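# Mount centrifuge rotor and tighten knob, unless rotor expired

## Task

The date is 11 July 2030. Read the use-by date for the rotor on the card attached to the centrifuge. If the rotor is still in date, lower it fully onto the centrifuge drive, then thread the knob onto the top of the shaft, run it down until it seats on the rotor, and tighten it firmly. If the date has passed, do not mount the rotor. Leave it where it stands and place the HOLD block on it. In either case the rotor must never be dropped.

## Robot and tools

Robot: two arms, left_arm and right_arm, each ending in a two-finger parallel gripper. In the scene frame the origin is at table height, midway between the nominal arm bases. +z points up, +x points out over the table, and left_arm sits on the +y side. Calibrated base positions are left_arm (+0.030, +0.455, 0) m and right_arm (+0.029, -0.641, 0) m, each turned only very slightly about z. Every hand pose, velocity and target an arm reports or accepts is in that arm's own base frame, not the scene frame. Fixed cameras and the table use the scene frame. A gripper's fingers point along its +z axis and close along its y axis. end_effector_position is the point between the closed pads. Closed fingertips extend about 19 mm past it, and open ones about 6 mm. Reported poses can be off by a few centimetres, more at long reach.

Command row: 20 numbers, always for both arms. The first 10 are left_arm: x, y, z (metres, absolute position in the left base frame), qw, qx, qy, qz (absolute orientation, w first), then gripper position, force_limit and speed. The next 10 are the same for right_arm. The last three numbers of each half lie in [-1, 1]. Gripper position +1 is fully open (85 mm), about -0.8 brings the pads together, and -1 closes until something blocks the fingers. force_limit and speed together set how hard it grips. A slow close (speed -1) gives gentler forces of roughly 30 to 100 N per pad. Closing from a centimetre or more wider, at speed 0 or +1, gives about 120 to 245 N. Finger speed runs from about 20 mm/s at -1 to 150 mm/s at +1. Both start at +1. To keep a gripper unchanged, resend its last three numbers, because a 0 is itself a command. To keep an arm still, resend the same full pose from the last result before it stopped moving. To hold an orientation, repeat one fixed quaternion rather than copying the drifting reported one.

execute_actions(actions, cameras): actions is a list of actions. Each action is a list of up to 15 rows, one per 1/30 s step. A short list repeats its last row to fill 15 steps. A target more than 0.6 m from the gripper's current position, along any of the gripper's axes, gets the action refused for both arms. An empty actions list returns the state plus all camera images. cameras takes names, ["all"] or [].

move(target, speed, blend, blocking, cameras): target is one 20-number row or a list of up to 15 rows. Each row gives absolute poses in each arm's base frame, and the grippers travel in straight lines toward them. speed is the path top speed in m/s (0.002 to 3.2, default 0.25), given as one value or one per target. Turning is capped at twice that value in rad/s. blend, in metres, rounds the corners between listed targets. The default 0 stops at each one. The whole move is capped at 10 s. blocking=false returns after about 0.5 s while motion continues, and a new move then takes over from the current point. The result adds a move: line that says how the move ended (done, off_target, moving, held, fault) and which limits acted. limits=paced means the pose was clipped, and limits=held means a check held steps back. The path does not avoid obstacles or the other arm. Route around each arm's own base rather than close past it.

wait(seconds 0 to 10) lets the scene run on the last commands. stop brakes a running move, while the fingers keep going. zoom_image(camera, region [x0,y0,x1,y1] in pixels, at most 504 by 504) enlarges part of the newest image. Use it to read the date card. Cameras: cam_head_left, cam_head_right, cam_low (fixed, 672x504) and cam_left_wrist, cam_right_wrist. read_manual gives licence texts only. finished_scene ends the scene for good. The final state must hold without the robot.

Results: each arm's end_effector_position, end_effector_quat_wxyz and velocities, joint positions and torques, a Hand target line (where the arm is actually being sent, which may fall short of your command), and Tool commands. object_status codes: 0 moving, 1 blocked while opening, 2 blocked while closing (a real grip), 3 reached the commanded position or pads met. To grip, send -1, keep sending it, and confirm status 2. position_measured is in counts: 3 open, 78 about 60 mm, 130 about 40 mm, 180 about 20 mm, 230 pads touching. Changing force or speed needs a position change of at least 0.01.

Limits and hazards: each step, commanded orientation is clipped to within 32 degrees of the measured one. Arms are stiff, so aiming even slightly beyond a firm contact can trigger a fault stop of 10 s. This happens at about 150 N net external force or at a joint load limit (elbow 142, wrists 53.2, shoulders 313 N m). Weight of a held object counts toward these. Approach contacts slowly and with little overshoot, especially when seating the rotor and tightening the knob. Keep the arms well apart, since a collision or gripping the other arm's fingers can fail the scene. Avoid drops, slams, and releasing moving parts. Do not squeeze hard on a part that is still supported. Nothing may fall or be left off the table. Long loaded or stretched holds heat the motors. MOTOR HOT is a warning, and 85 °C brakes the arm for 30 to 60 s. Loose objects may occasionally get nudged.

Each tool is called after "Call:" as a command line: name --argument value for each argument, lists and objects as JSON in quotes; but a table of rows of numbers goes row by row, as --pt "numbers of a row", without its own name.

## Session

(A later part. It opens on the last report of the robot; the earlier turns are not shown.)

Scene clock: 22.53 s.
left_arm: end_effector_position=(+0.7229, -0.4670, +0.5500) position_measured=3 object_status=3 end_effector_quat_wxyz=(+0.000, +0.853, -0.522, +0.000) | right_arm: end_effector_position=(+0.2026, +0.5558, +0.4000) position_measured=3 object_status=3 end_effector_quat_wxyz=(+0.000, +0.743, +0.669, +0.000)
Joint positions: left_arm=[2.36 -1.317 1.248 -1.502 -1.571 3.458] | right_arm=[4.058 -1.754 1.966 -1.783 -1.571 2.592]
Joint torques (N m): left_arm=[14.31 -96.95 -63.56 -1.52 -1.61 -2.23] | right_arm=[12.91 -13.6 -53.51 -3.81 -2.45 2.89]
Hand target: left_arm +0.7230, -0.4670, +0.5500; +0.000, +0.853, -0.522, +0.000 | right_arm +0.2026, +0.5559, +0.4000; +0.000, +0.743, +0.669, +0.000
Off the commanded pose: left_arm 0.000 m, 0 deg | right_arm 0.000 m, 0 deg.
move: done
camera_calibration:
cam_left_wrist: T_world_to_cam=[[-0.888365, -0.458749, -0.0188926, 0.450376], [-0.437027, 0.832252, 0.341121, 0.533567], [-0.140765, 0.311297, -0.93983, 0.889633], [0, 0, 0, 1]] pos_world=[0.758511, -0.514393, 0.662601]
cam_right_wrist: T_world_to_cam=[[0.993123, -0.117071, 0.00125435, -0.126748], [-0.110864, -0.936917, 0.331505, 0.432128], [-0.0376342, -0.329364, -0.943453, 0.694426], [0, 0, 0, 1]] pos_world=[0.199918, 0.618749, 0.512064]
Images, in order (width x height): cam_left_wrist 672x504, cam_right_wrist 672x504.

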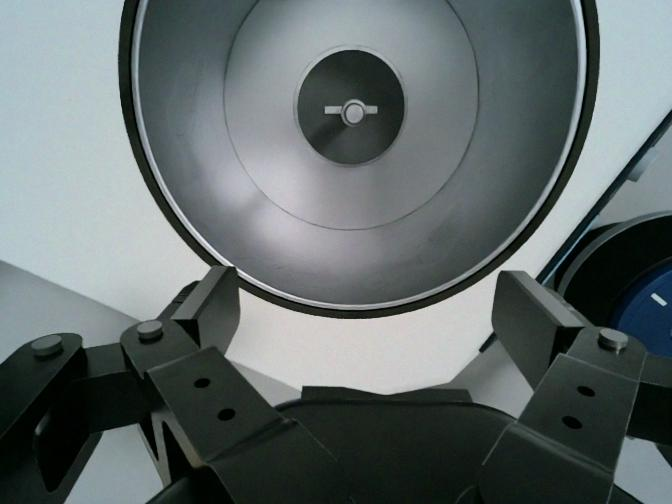

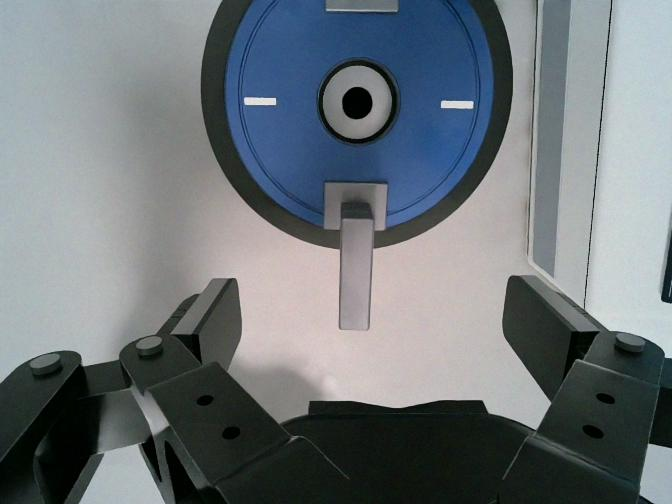

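Call:
move --pt "0.60 -0.25 0.56 0 0.80 -0.60 0 1 1 1 0.25 0.45 0.45 0 0.7431 0.6691 0 1 1 1" --pt "0.25 -0.28 0.42 0 0.6531 -0.7573 0 1 1 1 0.797 0.53 0.55 0 0.5075 0.8616 0 1 1 1" --speed 0.45 --blend 0.05 --cameras '["cam_right_wrist","cam_head_left"]'

Call:
zoom_image --camera "cam_right_wrist" --region '[250, 20, 450, 200]'

Scene clock: 26.10 s.
left_arm: end_effector_position=(+0.2500, -0.2800, +0.4200) position_measured=3 object_status=3 end_effector_quat_wxyz=(+0.000, -0.653, +0.757, +0.000) | right_arm: end_effector_position=(+0.7969, +0.5300, +0.5500) position_measured=3 object_status=3 end_effector_quat_wxyz=(+0.000, +0.508, +0.862, +0.000)
Joint positions: left_arm=[1.807 -2.193 2.184 -1.562 -1.571 3.526] | right_arm=[3.542 -1.141 1.008 -1.438 -1.571 1.465]
Joint torques (N m): left_arm=[-16.02 -21.75 -45.84 -1.67 1.59 -2.12] | right_arm=[-14.7 -55.55 -54.69 -0.71 -2.2 -3.71]
Hand target: left_arm +0.2500, -0.2800, +0.4200; +0.000, -0.653, +0.757, +0.000 | right_arm +0.7970, +0.5300, +0.5500; +0.000, +0.508, +0.862, +0.000
Off the commanded pose: left_arm 0.000 m, 0 deg | right_arm 0.000 m, 0 deg.
move: done
camera_calibration:
cam_right_wrist: T_world_to_cam=[[0.880705, 0.473663, 0.00128206, -0.943697], [0.446507, -0.83111, 0.331494, -0.0762008], [0.158082, -0.291376, -0.943457, 0.673687], [0, 0, 0, 1]] pos_world=[0.758645, 0.579959, 0.662064]
Images, in order (width x height): cam_head_left 672x504, cam_right_wrist 672x504.

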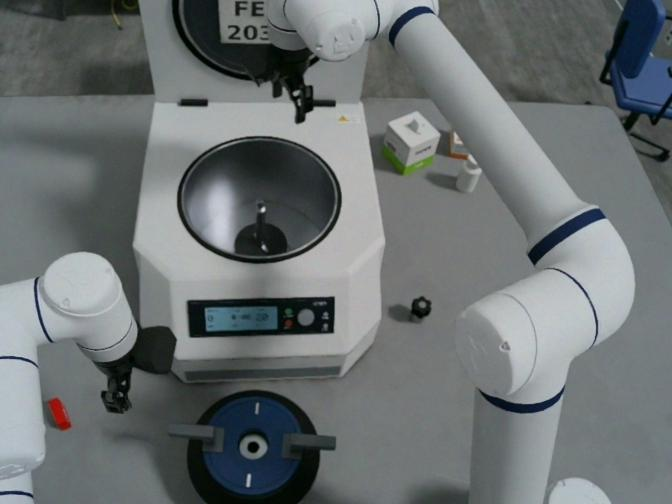

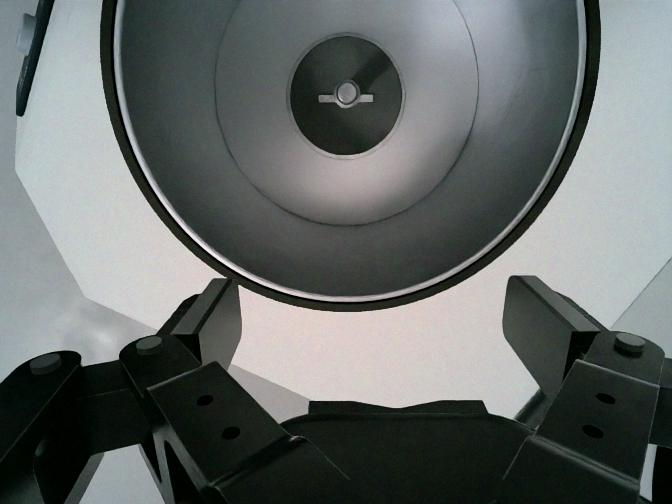

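Scaled by 2.520.

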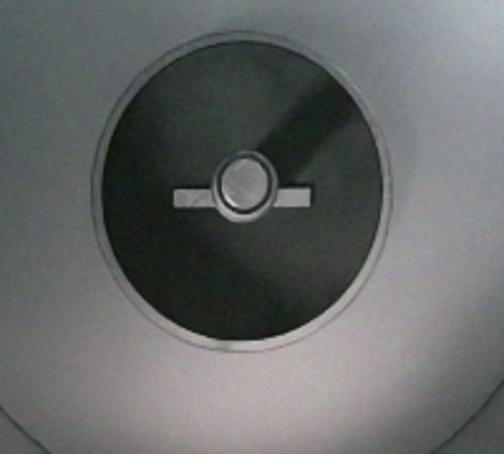

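Call:
move --pt "0.2198 -0.3505 0.275 0 0.6531 -0.7573 0 1 0 -0.6 0.50 0.46 0.52 0 0.66 0.75 0 1 0 -0.6" --pt "0.2198 -0.3505 0.275 0 0.6531 -0.7573 0 1 0 -0.6 0.1952 0.4863 0.275 0 0.7478 0.6639 0 1 0 -0.6" --speed 0.45 --blend 0.06

Call:
move --target '[0.2198,-0.3505,0.217,0,0.6531,-0.7573,0,1,0,-0.6,0.1952,0.4863,0.217,0,0.7478,0.6639,0,1,0,-0.6]' --speed 0.1 --cameras '["cam_left_wrist","cam_right_wrist"]'

Call:
zoom_image --camera "cam_left_wrist" --region '[200, 100, 540, 420]'

Call:
zoom_image --camera "cam_right_wrist" --region '[200, 100, 540, 420]'

Scene clock: 29.50 s.
left_arm: end_effector_position=(+0.2198, -0.3505, +0.2750) position_measured=3 object_status=3 end_effector_quat_wxyz=(+0.000, -0.653, +0.757, +0.000) | right_arm: end_effector_position=(+0.1953, +0.4863, +0.2751) position_measured=3 object_status=3 end_effector_quat_wxyz=(+0.000, +0.748, +0.664, +0.000)
Joint positions: left_arm=[1.687 -2.051 2.383 -1.902 -1.571 3.406] | right_arm=[3.985 -1.807 2.237 -2.001 -1.571 2.533]
Joint torques (N m): left_arm=[-16.37 11.1 -42.52 -9.96 1.38 -1.9] | right_arm=[16.49 -8.82 -36.13 -3.8 -2.48 2.44]
Hand target: left_arm +0.2198, -0.3505, +0.2750; +0.000, -0.653, +0.757, +0.000 | right_arm +0.1952, +0.4863, +0.2750; +0.000, +0.748, +0.664, +0.000
Off the commanded pose: left_arm 0.000 m, 0 deg | right_arm 0.000 m, 0 deg.
move: done

Scene clock: 30.60 s.
left_arm: end_effector_position=(+0.2198, -0.3505, +0.2171) position_measured=3 object_status=3 end_effector_quat_wxyz=(+0.000, -0.653, +0.757, +0.000) | right_arm: end_effector_position=(+0.1952, +0.4863, +0.2171) position_measured=3 object_status=3 end_effector_quat_wxyz=(+0.000, +0.748, +0.664, +0.000)
Joint positions: left_arm=[1.687 -1.995 2.465 -2.041 -1.571 3.406] | right_arm=[3.985 -1.748 2.309 -2.131 -1.571 2.533]
Joint torques (N m): left_arm=[14.28 8.18 -40.73 -10.12 -0.79 3.22] | right_arm=[12.75 -8.47 -33.25 -4.04 -2.36 3.3]
Hand target: left_arm +0.2198, -0.3505, +0.2170; +0.000, -0.653, +0.757, +0.000 | right_arm +0.1952, +0.4863, +0.2170; +0.000, +0.748, +0.664, +0.000
Off the commanded pose: left_arm 0.000 m, 0 deg | right_arm 0.000 m, 0 deg.
move: done
camera_calibration:
cam_left_wrist: T_world_to_cam=[[-0.989491, 0.143352, -0.0189076, 0.283823], [0.128392, 0.931218, 0.3411, 0.240777], [0.0665046, 0.335088, -0.939837, 0.432483], [0, 0, 0, 1]] pos_world=[0.221164, -0.409822, 0.329701]
cam_right_wrist: T_world_to_cam=[[0.991377, -0.131033, 0.00129262, -0.120247], [-0.124051, -0.935281, 0.331451, 0.428596], [-0.042222, -0.328754, -0.943471, 0.499292], [0, 0, 0, 1]] pos_world=[0.193458, 0.549246, 0.329164]
Images, in order (width x height): cam_left_wrist 672x504, cam_right_wrist 672x504.

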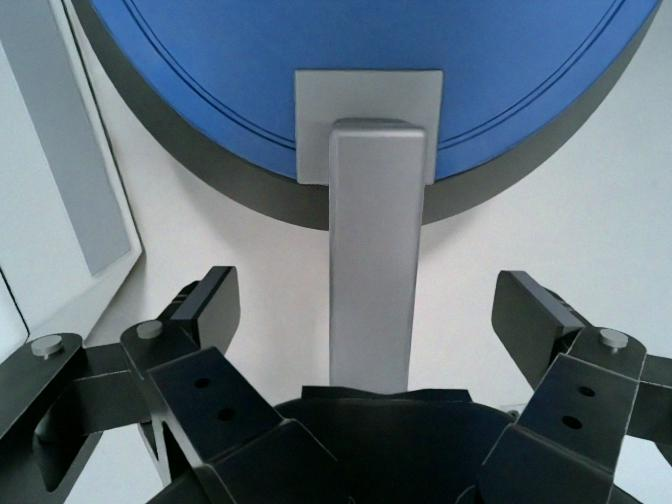

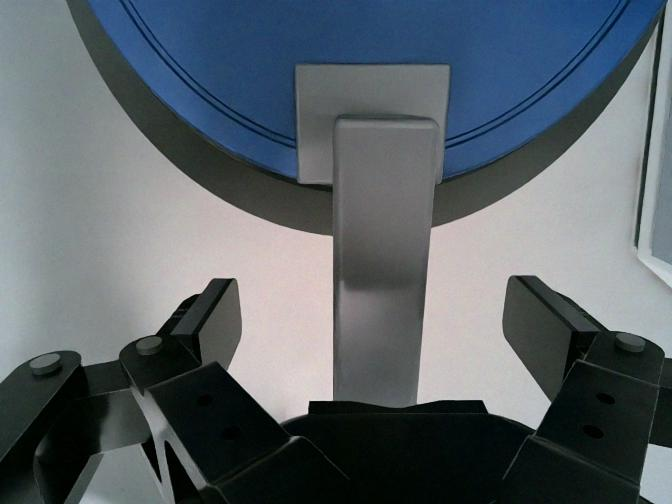

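Scaled by 1.482.

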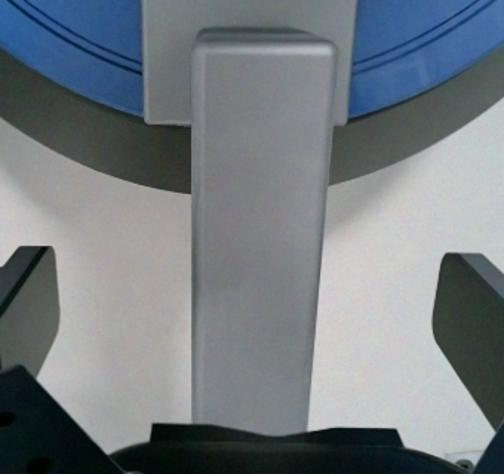

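Scaled by 1.482.

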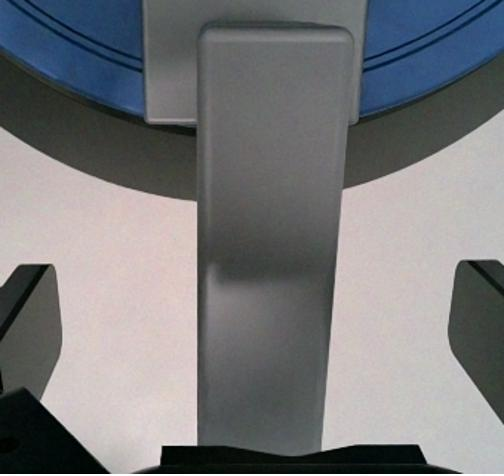

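Call:
move --pt "0.2193 -0.3505 0.217 0 0.6531 -0.7573 0 1 0 -0.6 0.1946 0.4863 0.217 0 0.7478 0.6639 0 1 0 -0.6" --pt "0.2193 -0.3505 0.217 0 0.6531 -0.7573 0 -1 0 -0.6 0.1946 0.4863 0.217 0 0.7478 0.6639 0 -1 0 -0.6" --speed 0.1 --cameras '["cam_left_wrist","cam_right_wrist"]'

Scene clock: 33.17 s.
left_arm: end_effector_position=(+0.2193, -0.3505, +0.2170) position_measured=172 object_status=2 end_effector_quat_wxyz=(+0.000, -0.653, +0.757, +0.000) | right_arm: end_effector_position=(+0.1946, +0.4863, +0.2170) position_measured=172 object_status=0 end_effector_quat_wxyz=(+0.000, +0.748, +0.664, +0.000)
Joint positions: left_arm=[1.686 -1.996 2.466 -2.041 -1.571 3.404] | right_arm=[3.986 -1.749 2.309 -2.131 -1.571 2.534]
Joint torques (N m): left_arm=[-14.91 -21.82 -39.45 -2.05 -1.06 -1.71] | right_arm=[10.99 -18.63 -32.7 -1.49 2.72 1.32]
Hand target: left_arm +0.2193, -0.3505, +0.2170; +0.000, -0.653, +0.757, +0.000 | right_arm +0.1946, +0.4863, +0.2170; +0.000, +0.748, +0.664, +0.000
Off the commanded pose: left_arm 0.000 m, 0 deg | right_arm 0.000 m, 0 deg.
move: done
camera_calibration:
cam_left_wrist: T_world_to_cam=[[-0.989504, 0.14326, -0.0189408, 0.283302], [0.128296, 0.931243, 0.341066, 0.240918], [0.0664996, 0.335056, -0.939849, 0.432414], [0, 0, 0, 1]] pos_world=[0.220664, -0.409822, 0.329601]
cam_right_wrist: T_world_to_cam=[[0.99137, -0.131088, 0.00143109, -0.119666], [-0.124145, -0.935241, 0.331529, 0.428525], [-0.0421211, -0.328846, -0.943444, 0.499194], [0, 0, 0, 1]] pos_world=[0.192859, 0.549245, 0.329064]
Images, in order (width x height): cam_left_wrist 672x504, cam_right_wrist 672x504.

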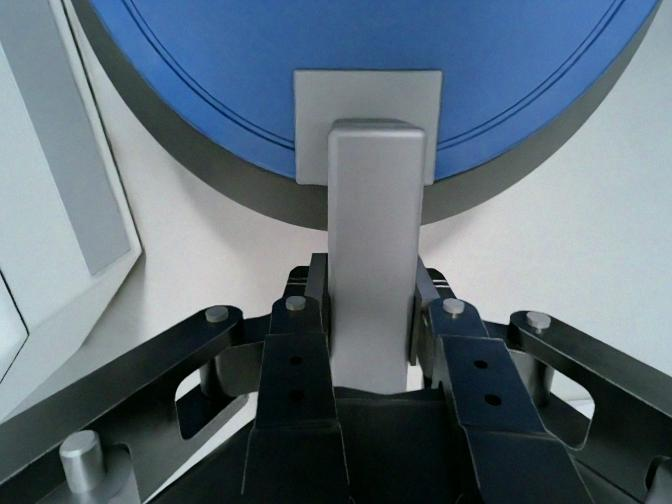

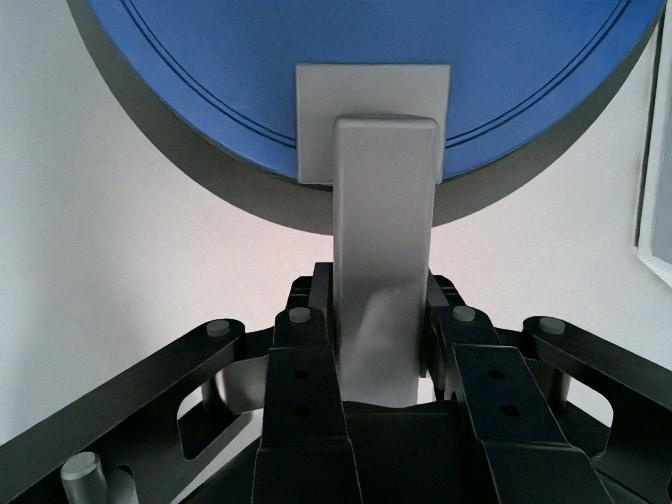

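Call:
move --target '[0.2193,-0.3505,0.242,0,0.6531,-0.7573,0,-1,0,-0.6,0.1946,0.4863,0.242,0,0.7478,0.6639,0,-1,0,-0.6]' --speed 0.06 --cameras '["cam_left_wrist","cam_right_wrist"]'

Scene clock: 34.30 s.
left_arm: end_effector_position=(+0.2193, -0.3505, +0.2419) position_measured=172 object_status=2 end_effector_quat_wxyz=(+0.000, -0.653, +0.757, +0.000) | right_arm: end_effector_position=(+0.1946, +0.4863, +0.2419) position_measured=172 object_status=2 end_effector_quat_wxyz=(+0.000, +0.748, +0.664, +0.000)
Joint positions: left_arm=[1.686 -2.023 2.431 -1.979 -1.571 3.404] | right_arm=[3.986 -1.776 2.28 -2.074 -1.571 2.534]
Joint torques (N m): left_arm=[12.34 -60.83 -74.95 -0.68 2.78 2.3] | right_arm=[2.67 -40.68 -58.56 -0.98 -1.93 -3.5]
Hand target: left_arm +0.2193, -0.3505, +0.2420; +0.000, -0.653, +0.757, +0.000 | right_arm +0.1946, +0.4863, +0.2420; +0.000, +0.748, +0.664, +0.000
Off the commanded pose: left_arm 0.000 m, 0 deg | right_arm 0.000 m, 0 deg.
move: done
camera_calibration:
cam_left_wrist: T_world_to_cam=[[-0.989504, 0.14326, -0.0189422, 0.283774], [0.128294, 0.931232, 0.341099, 0.23241], [0.0665055, 0.335088, -0.939837, 0.455824], [0, 0, 0, 1]] pos_world=[0.220664, -0.409822, 0.354501]
cam_right_wrist: T_world_to_cam=[[0.991378, -0.131027, 0.001305, -0.119592], [-0.124045, -0.935251, 0.33154, 0.42024], [-0.0422202, -0.328843, -0.94344, 0.522698], [0, 0, 0, 1]] pos_world=[0.192758, 0.549246, 0.353964]
Images, in order (width x height): cam_left_wrist 672x504, cam_right_wrist 672x504.

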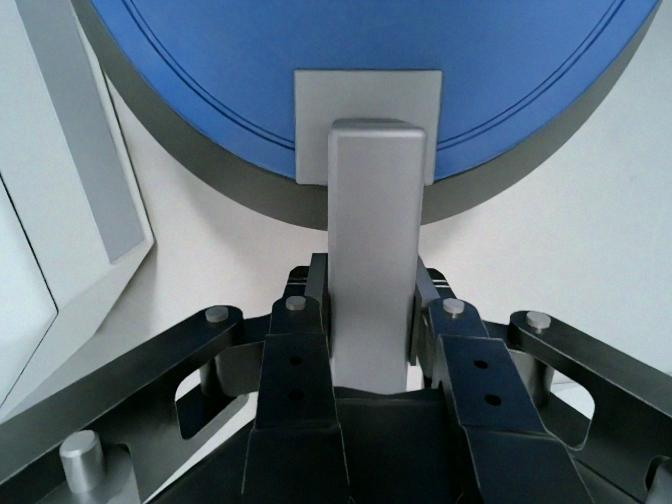

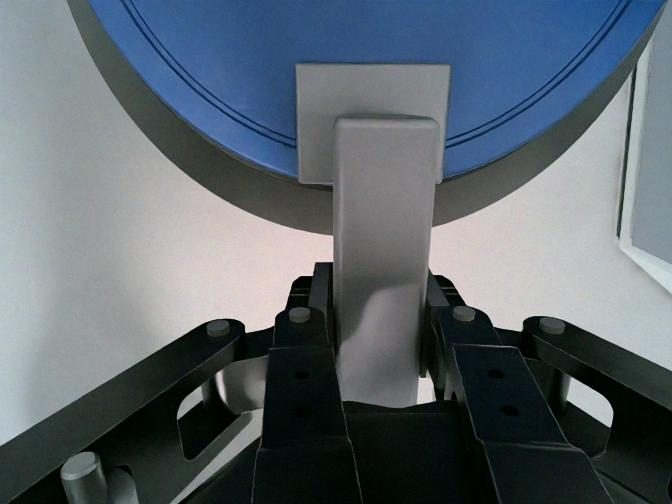

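Call:
move --target '[0.2193,-0.3505,0.58,0,0.6531,-0.7573,0,-1,0,-0.6,0.1946,0.4863,0.58,0,0.7478,0.6639,0,-1,0,-0.6]' --speed 0.15 --cameras '["cam_left_wrist","cam_right_wrist","cam_low"]'

Call:
zoom_image --camera "cam_low" --region '[420, 100, 620, 300]'

Scene clock: 37.80 s.
left_arm: end_effector_position=(+0.2193, -0.3505, +0.5799) position_measured=172 object_status=2 end_effector_quat_wxyz=(+0.000, -0.653, +0.757, +0.000) | right_arm: end_effector_position=(+0.1946, +0.4863, +0.5799) position_measured=172 object_status=2 end_effector_quat_wxyz=(+0.000, +0.748, +0.664, +0.000)
Joint positions: left_arm=[1.686 -2.082 1.856 -1.344 -1.571 3.404] | right_arm=[3.986 -1.886 1.746 -1.43 -1.571 2.534]
Joint torques (N m): left_arm=[-31.59 29.5 -99.88 -27.09 -4.29 -1.23] | right_arm=[5.2 -2.55 -83.29 -14.19 6.48 -3.18]
Hand target: left_arm +0.2193, -0.3505, +0.5800; +0.000, -0.653, +0.757, +0.000 | right_arm +0.1946, +0.4863, +0.5800; +0.000, +0.748, +0.664, +0.000
Off the commanded pose: left_arm 0.000 m, 0 deg | right_arm 0.000 m, 0 deg.
move: done
camera_calibration:
cam_left_wrist: T_world_to_cam=[[-0.989504, 0.14326, -0.0189422, 0.290177], [0.128294, 0.931232, 0.341099, 0.117118], [0.0665055, 0.335088, -0.939837, 0.773489], [0, 0, 0, 1]] pos_world=[0.220664, -0.409822, 0.692501]
cam_right_wrist: T_world_to_cam=[[0.991374, -0.131059, 0.00121132, -0.120062], [-0.124044, -0.935247, 0.331552, 0.308088], [-0.04232, -0.328842, -0.943436, 0.841568], [0, 0, 0, 1]] pos_world=[0.192858, 0.549146, 0.691964]
Images, in order (width x height): cam_low 672x504, cam_left_wrist 672x504, cam_right_wrist 672x504.

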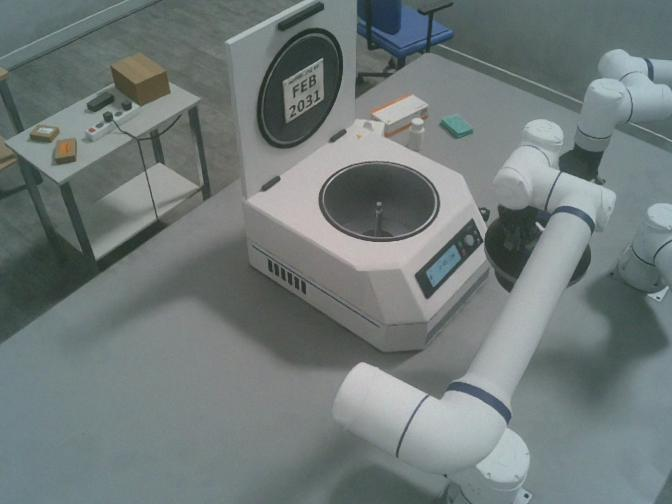

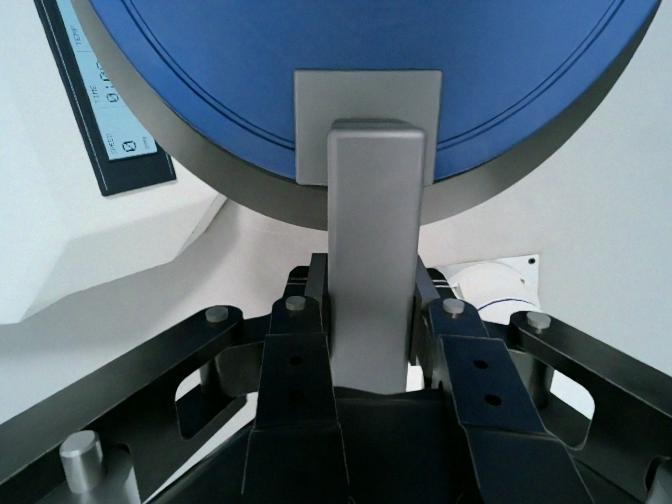

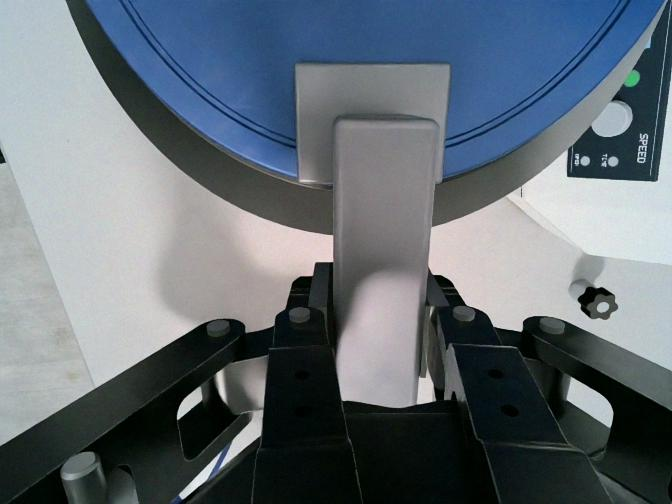

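Scaled by 2.520.

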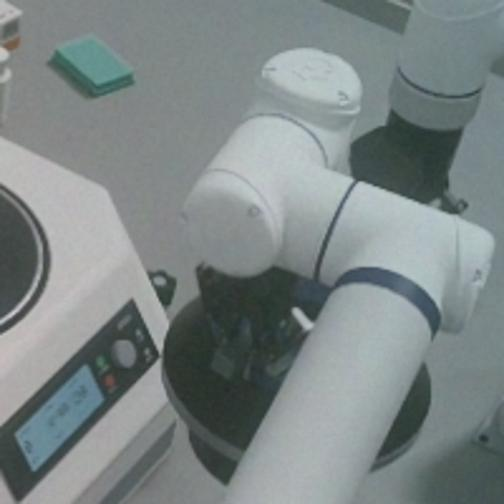

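Call:
move --target '[0.2193,-0.3485,0.58,0,0.6531,-0.7573,0,-1,0,-0.6,0.1946,0.4863,0.58,0,0.7478,0.6639,0,-1,0,-0.6]' --speed 0.02 --cameras '[]'

Scene clock: 38.90 s.
left_arm: end_effector_position=(+0.2193, -0.3487, +0.5800) position_measured=172 object_status=2 end_effector_quat_wxyz=(+0.000, -0.653, +0.757, +0.000) | right_arm: end_effector_position=(+0.1946, +0.4864, +0.5800) position_measured=172 object_status=2 end_effector_quat_wxyz=(+0.000, +0.748, +0.664, +0.000)
Joint positions: left_arm=[1.687 -2.085 1.857 -1.343 -1.571 3.405] | right_arm=[3.986 -1.886 1.745 -1.431 -1.571 2.534]
Joint torques (N m): left_arm=[15.63 -58.97 -70.4 -6.23 -0.66 4] | right_arm=[10.3 -21.39 -71.94 -4.42 0.28 -0.44]
Hand target: left_arm +0.2193, -0.3485, +0.5800; +0.000, -0.653, +0.757, +0.000 | right_arm +0.1946, +0.4863, +0.5800; +0.000, +0.748, +0.664, +0.000
Off the commanded pose: left_arm 0.000 m, 0 deg | right_arm 0.000 m, 0 deg.
move: done
No camera images: "cameras" was empty.

Call:
move --pt "0.2769 -0.3514 0.58 0 0.6826 -0.7308 0 -1 0 -0.6 0.2732 0.4818 0.58 0 0.7209 0.6931 0 -1 0 -0.6" --pt "0.3345 -0.3552 0.58 0 0.7111 -0.7031 0 -1 0 -0.6 0.3518 0.4782 0.58 0 0.6928 0.7212 0 -1 0 -0.6" --speed 0.12 --blend 0.02 --cameras '[]'

Scene clock: 41.00 s.
left_arm: end_effector_position=(+0.3344, -0.3552, +0.5800) position_measured=172 object_status=2 end_effector_quat_wxyz=(+0.000, +0.711, -0.703, +0.000) | right_arm: end_effector_position=(+0.3517, +0.4782, +0.5800) position_measured=172 object_status=2 end_effector_quat_wxyz=(+0.000, +0.693, +0.721, +0.000)
Joint positions: left_arm=[1.954 -1.949 1.785 -1.407 -1.571 3.513] | right_arm=[3.775 -1.766 1.658 -1.463 -1.571 2.164]
Joint torques (N m): left_arm=[29.7 -55.3 -84.08 -3.82 1.74 3.81] | right_arm=[-35.7 -32.9 -69.93 -2.1 -3.62 -3.63]
Hand target: left_arm +0.3345, -0.3552, +0.5800; +0.000, +0.711, -0.703, +0.000 | right_arm +0.3518, +0.4782, +0.5800; +0.000, +0.693, +0.721, +0.000
Off the commanded pose: left_arm 0.000 m, 0 deg | right_arm 0.000 m, 0 deg.
move: done
No camera images: "cameras" was empty.

Call:
move --pt "0.3920 -0.3608 0.58 0 0.7385 -0.6743 0 -1 0 -0.6 0.4305 0.4753 0.58 0 0.6636 0.7481 0 -1 0 -0.6" --pt "0.4497 -0.3662 0.58 0 0.7646 -0.6445 0 -1 0 -0.6 0.5092 0.4734 0.58 0 0.6334 0.7738 0 -1 0 -0.6" --speed 0.12 --blend 0.02 --cameras '[]'

Scene clock: 42.97 s.
left_arm: end_effector_position=(+0.4496, -0.3662, +0.5800) position_measured=172 object_status=2 end_effector_quat_wxyz=(+0.000, +0.765, -0.645, +0.000) | right_arm: end_effector_position=(+0.5091, +0.4734, +0.5800) position_measured=172 object_status=2 end_effector_quat_wxyz=(+0.000, +0.633, +0.774, +0.000)
Joint positions: left_arm=[2.147 -1.789 1.676 -1.458 -1.571 3.548] | right_arm=[3.633 -1.595 1.507 -1.483 -1.571 1.863]
Joint torques (N m): left_arm=[20.69 -70.99 -87.5 -10.44 -0.14 3.89] | right_arm=[-30.38 -42.75 -75.24 -2.95 -0.87 -3.33]
Hand target: left_arm +0.4497, -0.3662, +0.5800; +0.000, +0.765, -0.645, +0.000 | right_arm +0.5092, +0.4734, +0.5800; +0.000, +0.633, +0.774, +0.000
Off the commanded pose: left_arm 0.000 m, 0 deg | right_arm 0.000 m, 0 deg.
move: done
No camera images: "cameras" was empty.

Call:
move --pt "0.5075 -0.3728 0.58 0 0.7896 -0.6136 0 -1 0 -0.6 0.5877 0.4722 0.58 0 0.6022 0.7984 0 -1 0 -0.6" --pt "0.5656 -0.3799 0.58 0 0.8133 -0.5818 0 -1 0 -0.6 0.6661 0.4719 0.58 0 0.5700 0.8216 0 -1 0 -0.6" --speed 0.12 --blend 0.02 --cameras '[]'

Call:
move --pt "0.6238 -0.3879 0.58 0 0.8358 -0.5490 0 -1 0 -0.6 0.7442 0.4724 0.58 0 0.5369 0.8436 0 -1 0 -0.6" --pt "0.6826 -0.3966 0.58 0 0.8569 -0.5154 0 -1 0 -0.6 0.8220 0.4737 0.58 0 0.5030 0.8643 0 -1 0 -0.6" --speed 0.1 --blend 0.02 --cameras '["all"]'

Call:
zoom_image --camera "cam_low" --region '[300, 60, 480, 260]'

Call:
zoom_image --camera "cam_head_left" --region '[150, 20, 370, 260]'

Scene clock: 45.07 s.
left_arm: end_effector_position=(+0.5655, -0.3799, +0.5800) position_measured=172 object_status=2 end_effector_quat_wxyz=(+0.000, +0.813, -0.582, +0.000) | right_arm: end_effector_position=(+0.6660, +0.4719, +0.5800) position_measured=172 object_status=2 end_effector_quat_wxyz=(+0.000, +0.570, +0.822, +0.000)
Joint positions: left_arm=[2.286 -1.618 1.53 -1.483 -1.571 3.529] | right_arm=[3.539 -1.39 1.285 -1.466 -1.571 1.61]
Joint torques (N m): left_arm=[19.95 -103.27 -88.23 -7.69 -0.23 -1.14] | right_arm=[-30.37 -62.62 -73.97 -4.3 -1.46 -3.1]
Hand target: left_arm +0.5656, -0.3799, +0.5800; +0.000, +0.813, -0.582, +0.000 | right_arm +0.6661, +0.4719, +0.5800; +0.000, +0.570, +0.822, +0.000
Off the commanded pose: left_arm 0.000 m, 0 deg | right_arm 0.000 m, 0 deg.
move: done
No camera images: "cameras" was empty.

Scene clock: 47.13 s.
left_arm: end_effector_position=(+0.6826, -0.3966, +0.5800) position_measured=172 object_status=2 end_effector_quat_wxyz=(+0.000, +0.857, -0.515, +0.000) | right_arm: end_effector_position=(+0.8219, +0.4737, +0.5800) position_measured=172 object_status=2 end_effector_quat_wxyz=(+0.000, +0.503, +0.864, +0.000)
Joint positions: left_arm=[2.388 -1.436 1.339 -1.474 -1.571 3.472] | right_arm=[3.476 -1.148 0.965 -1.388 -1.571 1.389]
Joint torques (N m): left_arm=[22.16 -141 -86.64 -0.65 -0.22 -0.91] | right_arm=[-42.41 -74.51 -74.99 -4.86 -3.85 -3.53]
Hand target: left_arm +0.6826, -0.3966, +0.5800; +0.000, +0.857, -0.515, +0.000 | right_arm +0.8220, +0.4737, +0.5800; +0.000, +0.503, +0.864, +0.000
Off the commanded pose: left_arm 0.000 m, 0 deg | right_arm 0.000 m, 0 deg.
move: done
camera_calibration:
cam_left_wrist: T_world_to_cam=[[-0.881528, -0.471751, -0.0189314, 0.437612], [-0.44922, 0.825737, 0.341116, 0.452879], [-0.14529, 0.309208, -0.93983, 0.892502], [0, 0, 0, 1]] pos_world=[0.718881, -0.443484, 0.692601]
cam_right_wrist: T_world_to_cam=[[0.87565, 0.482944, 0.00131721, -0.939347], [0.455268, -0.826375, 0.331415, -0.153494], [0.161143, -0.289604, -0.943484, 0.678291], [0, 0, 0, 1]] pos_world=[0.783119, 0.523244, 0.692065]

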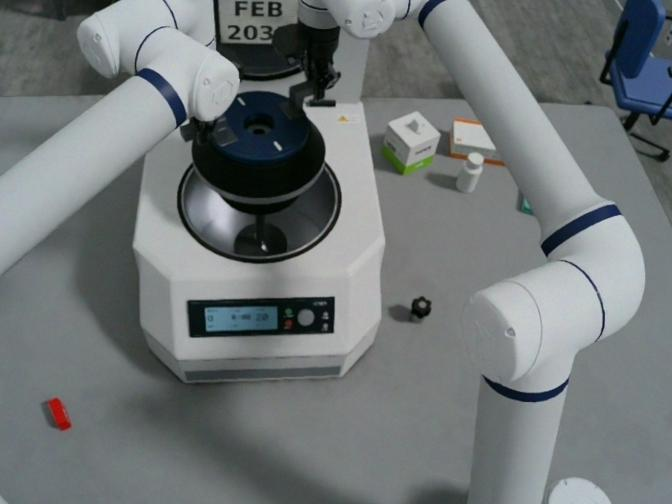

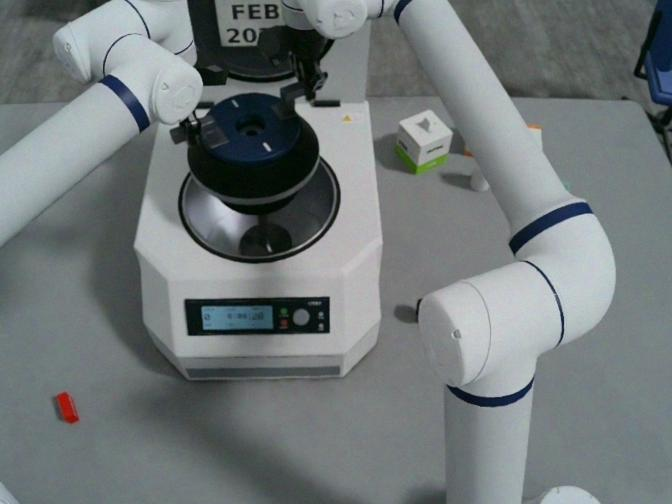

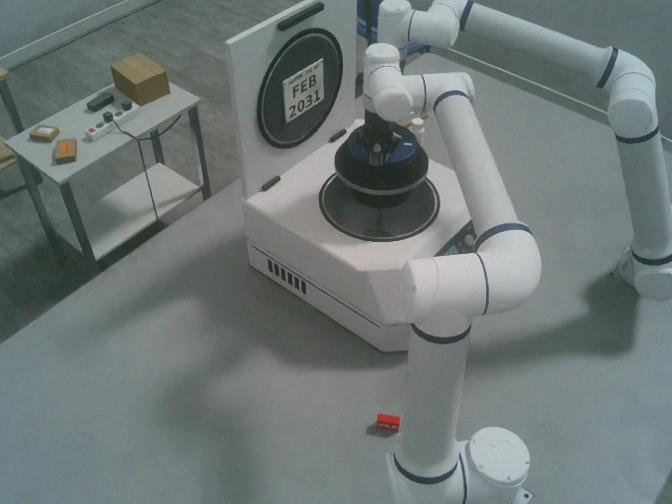

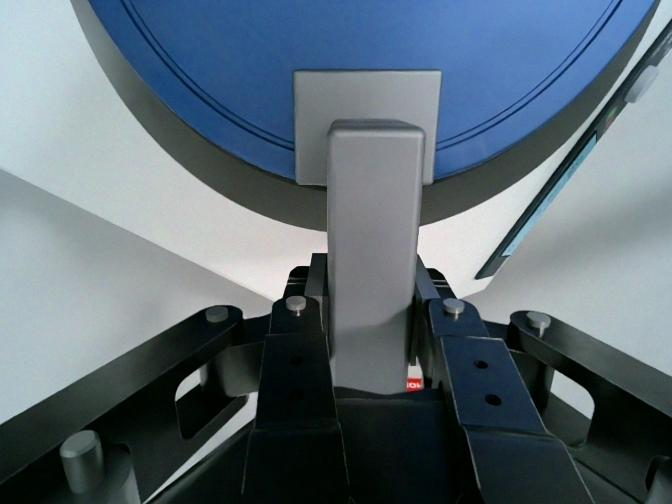

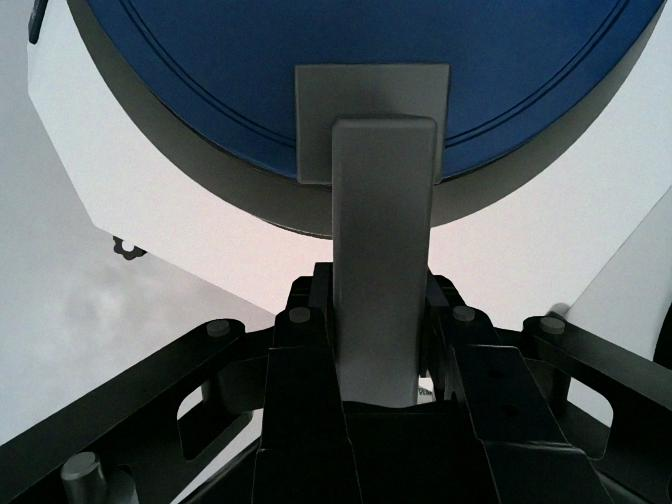

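Scaled by 2.520.

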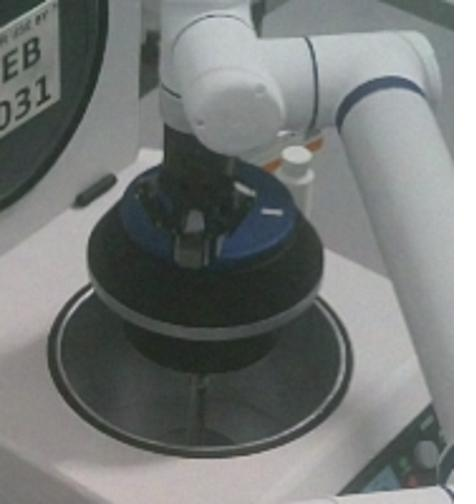

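Scaled by 2.100.

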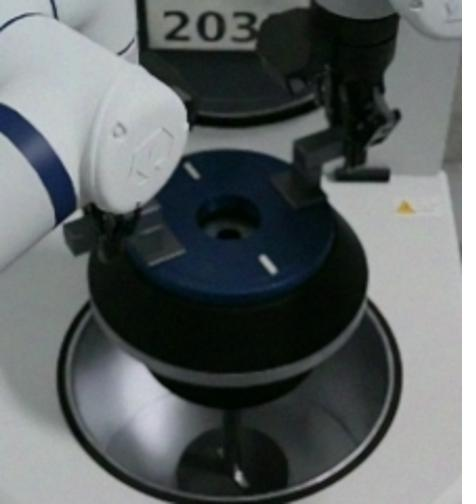

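Call:
zoom_image --camera "cam_head_left" --region '[190, 80, 340, 260]'

Call:
zoom_image --camera "cam_head_right" --region '[180, 80, 330, 260]'

Call:
zoom_image --camera "cam_low" --region '[310, 120, 450, 260]'

Scaled by 2.800.

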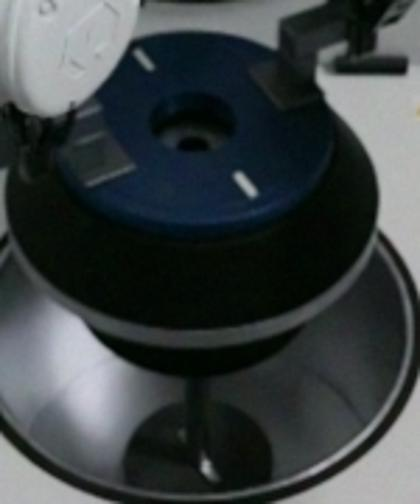

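Scaled by 2.800.

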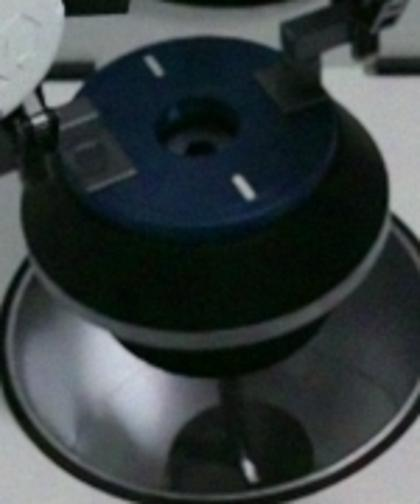

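Scaled by 3.600.

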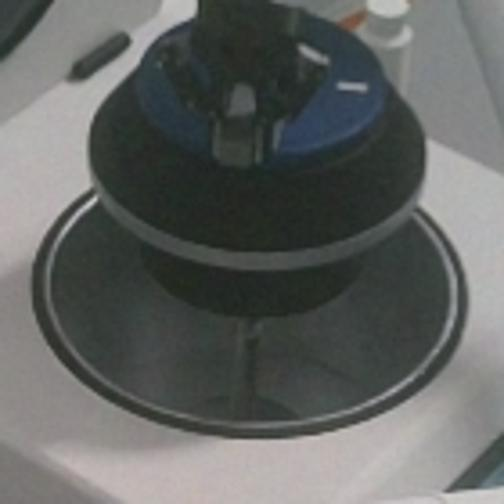

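Call:
move --target '[0.6826,-0.3966,0.50,0,0.8569,-0.5154,0,-1,0,-0.6,0.8220,0.4737,0.50,0,0.5030,0.8643,0,-1,0,-0.6]' --speed 0.06 --cameras '["cam_head_left","cam_head_right","cam_low"]'

Call:
zoom_image --camera "cam_low" --region '[310, 120, 450, 260]'

Call:
zoom_image --camera "cam_head_left" --region '[190, 80, 340, 260]'

Call:
zoom_image --camera "cam_head_right" --region '[180, 80, 330, 260]'

Scene clock: 49.77 s.
left_arm: end_effector_position=(+0.6826, -0.3966, +0.5001) position_measured=172 object_status=2 end_effector_quat_wxyz=(+0.000, +0.857, -0.515, +0.000) | right_arm: end_effector_position=(+0.8220, +0.4737, +0.5001) position_measured=172 object_status=2 end_effector_quat_wxyz=(+0.000, +0.503, +0.864, +0.000)
Joint positions: left_arm=[2.388 -1.439 1.483 -1.614 -1.571 3.471] | right_arm=[3.476 -1.164 1.129 -1.536 -1.571 1.389]
Joint torques (N m): left_arm=[15.3 -140.43 -65.22 -7.28 2.22 0.82] | right_arm=[-31.75 -93.34 -62.83 -8.35 -4.79 -1.98]
Hand target: left_arm +0.6826, -0.3966, +0.5000; +0.000, +0.857, -0.515, +0.000 | right_arm +0.8220, +0.4737, +0.5000; +0.000, +0.503, +0.864, +0.000
Off the commanded pose: left_arm 0.000 m, 0 deg | right_arm 0.000 m, 0 deg.
move: done
Images, in order (width x height): cam_head_left 672x504, cam_head_right 672x504, cam_low 672x504.

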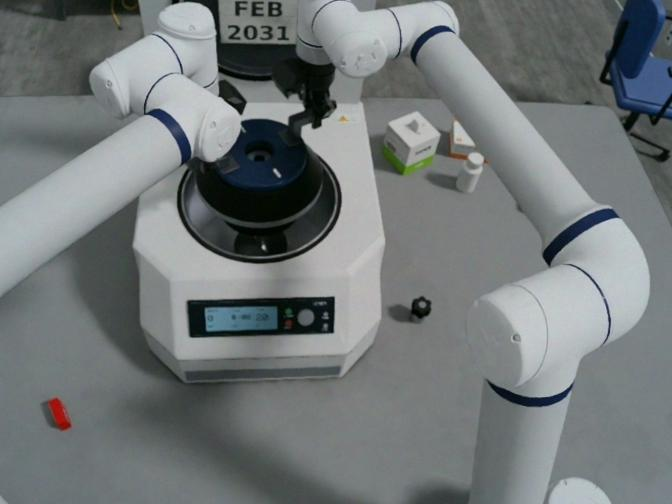

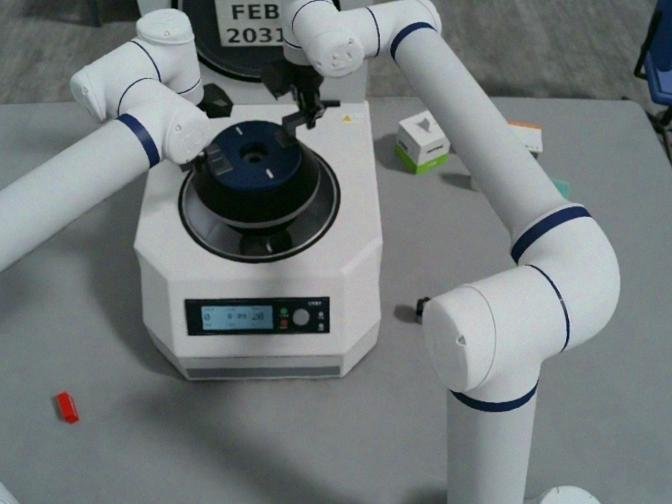

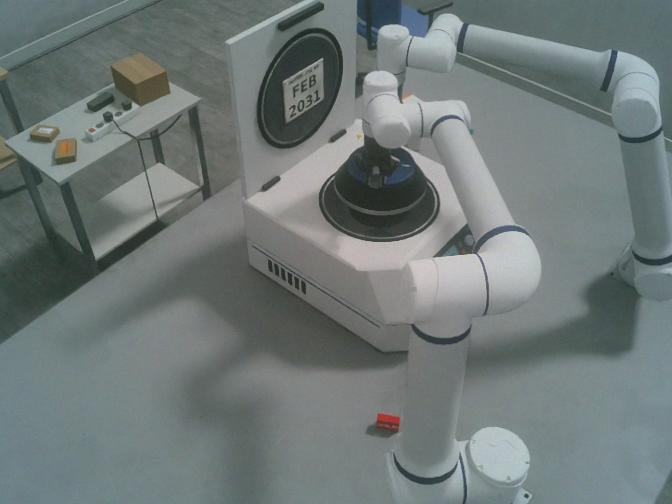

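Scaled by 3.600.

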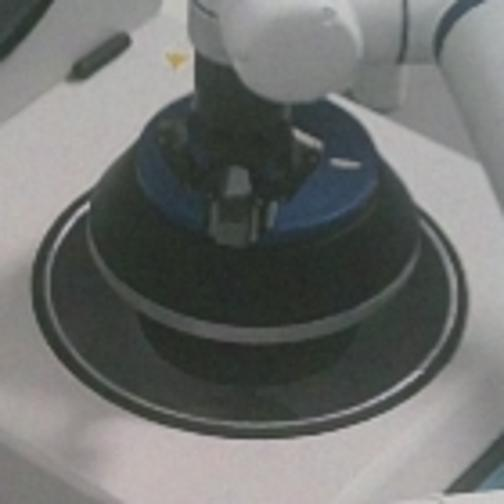

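Scaled by 2.800.

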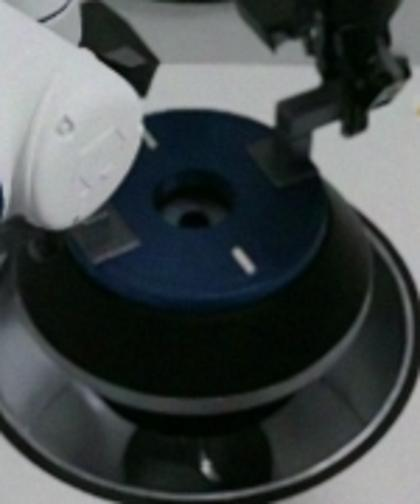

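Scaled by 2.800.

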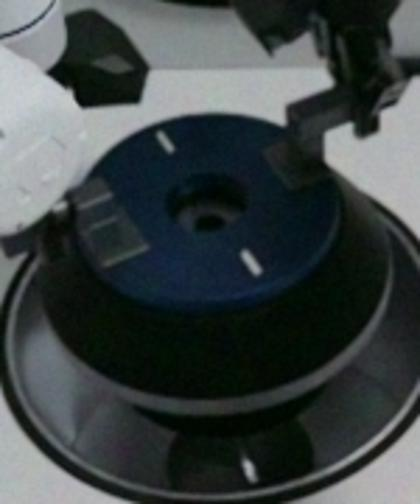

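Call:
move --target '[0.6826,-0.3966,0.46,0,0.8569,-0.5154,0,-1,0,-0.6,0.8220,0.4737,0.46,0,0.5030,0.8643,0,-1,0,-0.6]' --speed 0.04 --cameras '["cam_head_left"]'

Call:
zoom_image --camera "cam_head_left" --region '[220, 120, 320, 220]'

Scene clock: 51.27 s.
left_arm: end_effector_position=(+0.6826, -0.3966, +0.4601) position_measured=172 object_status=2 end_effector_quat_wxyz=(+0.000, +0.857, -0.515, +0.000) | right_arm: end_effector_position=(+0.8220, +0.4737, +0.4602) position_measured=172 object_status=2 end_effector_quat_wxyz=(+0.000, +0.503, +0.864, +0.000)
Joint positions: left_arm=[2.388 -1.434 1.547 -1.684 -1.571 3.471] | right_arm=[3.476 -1.164 1.199 -1.606 -1.571 1.389]
Joint torques (N m): left_arm=[8.3 -164.81 -67.62 -2.74 2.82 1.51] | right_arm=[-35 -58.31 -47.62 -4.9 -2.67 -1.8]
Hand target: left_arm +0.6826, -0.3966, +0.4600; +0.000, +0.857, -0.515, +0.000 | right_arm +0.8220, +0.4737, +0.4600; +0.000, +0.503, +0.864, +0.000
Off the commanded pose: left_arm 0.000 m, 0 deg | right_arm 0.000 m, 0 deg.
move: done
Images, in order (width x height): cam_head_left 672x504.

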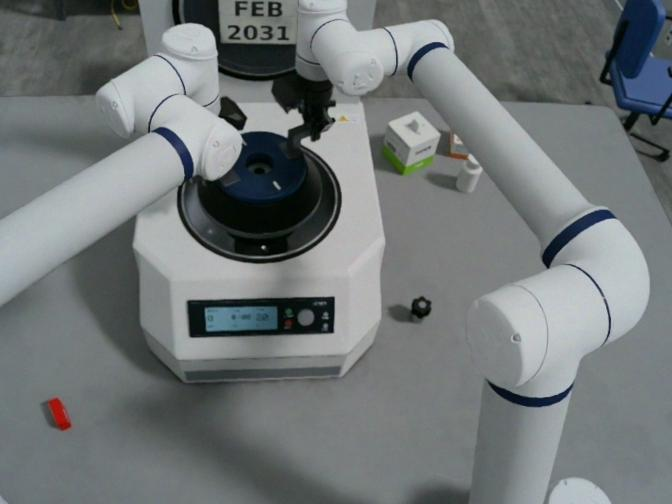

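Scaled by 5.040.

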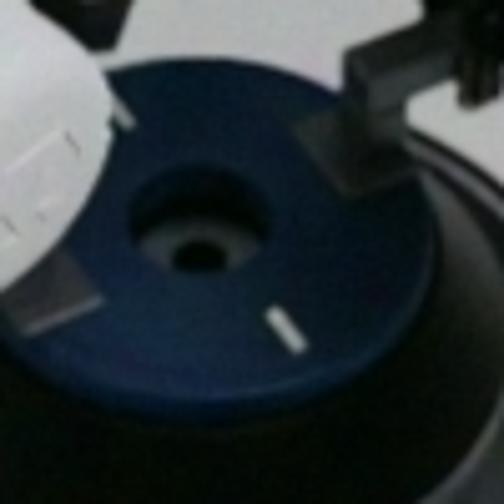

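Call:
wait --seconds 0.3

Call:
move --target '[0.6826,-0.3966,0.44,0,0.8569,-0.5154,0,-1,0,-0.6,0.8220,0.4737,0.44,0,0.5030,0.8643,0,-1,0,-0.6]' --speed 0.04 --cameras '["cam_head_left"]'

Call:
zoom_image --camera "cam_head_left" --region '[220, 120, 320, 220]'

Scene clock: 51.97 s.
left_arm: end_effector_position=(+0.6826, -0.3966, +0.4600) position_measured=172 object_status=2 end_effector_quat_wxyz=(+0.000, +0.857, -0.515, +0.000) | right_arm: end_effector_position=(+0.8220, +0.4737, +0.4600) position_measured=172 object_status=2 end_effector_quat_wxyz=(+0.000, +0.503, +0.864, +0.000)
Joint positions: left_arm=[2.388 -1.434 1.547 -1.684 -1.571 3.471] | right_arm=[3.476 -1.164 1.199 -1.606 -1.571 1.389]
Joint torques (N m): left_arm=[4.99 -168.62 -68.26 -2.82 2.41 1.75] | right_arm=[-38.93 -56.56 -44.55 -4.79 -2.07 -1.84]
Hand target: left_arm +0.6826, -0.3966, +0.4600; +0.000, +0.857, -0.515, +0.000 | right_arm +0.8220, +0.4737, +0.4600; +0.000, +0.503, +0.864, +0.000
Tool commands: left_gripper/position=-1.0 left_gripper/force_limit=+0.0 left_gripper/speed=-0.6 right_gripper/position=-1.0 right_gripper/force_limit=+0.0 right_gripper/speed=-0.6
Off the commanded pose: left_arm 0.000 m, 0 deg | right_arm 0.000 m, 0 deg.
wait: 0.30 s; at rest from the start

Scene clock: 52.83 s.
left_arm: end_effector_position=(+0.6826, -0.3966, +0.4401) position_measured=172 object_status=2 end_effector_quat_wxyz=(+0.000, +0.857, -0.515, +0.000) | right_arm: end_effector_position=(+0.8220, +0.4737, +0.4401) position_measured=172 object_status=2 end_effector_quat_wxyz=(+0.000, +0.503, +0.864, +0.000)
Joint positions: left_arm=[2.388 -1.43 1.578 -1.719 -1.571 3.471] | right_arm=[3.476 -1.162 1.232 -1.64 -1.571 1.389]
Joint torques (N m): left_arm=[10.15 -172.15 -68.57 -2.14 1.85 1.92] | right_arm=[-38.78 -58.55 -43.39 -5.12 -2.24 -1.62]
Hand target: left_arm +0.6826, -0.3966, +0.4400; +0.000, +0.857, -0.515, +0.000 | right_arm +0.8220, +0.4737, +0.4400; +0.000, +0.503, +0.864, +0.000
Off the commanded pose: left_arm 0.000 m, 0 deg | right_arm 0.000 m, 0 deg.
move: done
Images, in order (width x height): cam_head_left 672x504.

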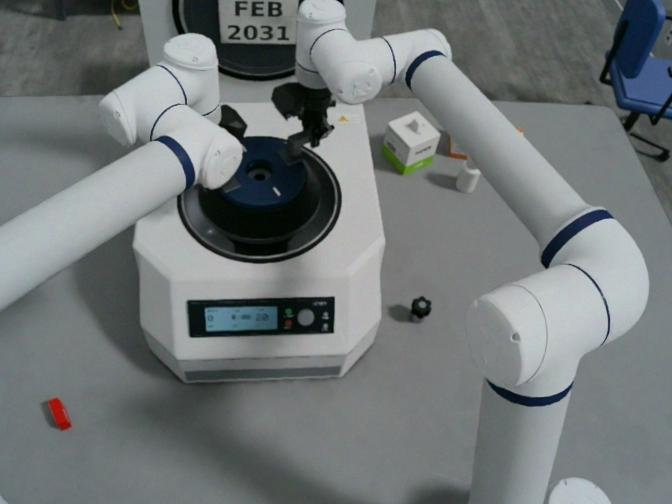

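Scaled by 5.040.

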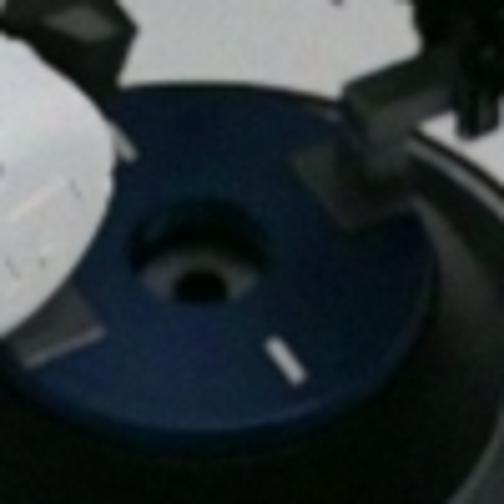

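Call:
move --target '[0.6826,-0.3966,0.44,0,0.8569,-0.5154,0,-1,0,-0.6,0.8220,0.4737,0.4415,0,0.5030,0.8643,0,-1,0,-0.6]' --speed 0.01 --cameras '[]'

Scene clock: 53.73 s.
left_arm: end_effector_position=(+0.6826, -0.3966, +0.4400) position_measured=172 object_status=2 end_effector_quat_wxyz=(+0.000, +0.857, -0.515, +0.000) | right_arm: end_effector_position=(+0.8220, +0.4737, +0.4412) position_measured=172 object_status=2 end_effector_quat_wxyz=(+0.000, +0.503, +0.864, +0.000)
Joint positions: left_arm=[2.388 -1.43 1.578 -1.719 -1.571 3.471] | right_arm=[3.476 -1.162 1.23 -1.638 -1.571 1.389]
Joint torques (N m): left_arm=[11.85 -173.44 -71.58 -2.42 1.46 2.03] | right_arm=[-39.84 -89.87 -76.57 -4.24 -2.99 -1.69]
Hand target: left_arm +0.6826, -0.3966, +0.4400; +0.000, +0.857, -0.515, +0.000 | right_arm +0.8220, +0.4737, +0.4415; +0.000, +0.503, +0.864, +0.000
Off the commanded pose: left_arm 0.000 m, 0 deg | right_arm 0.000 m, 0 deg.
move: done
No camera images: "cameras" was empty.


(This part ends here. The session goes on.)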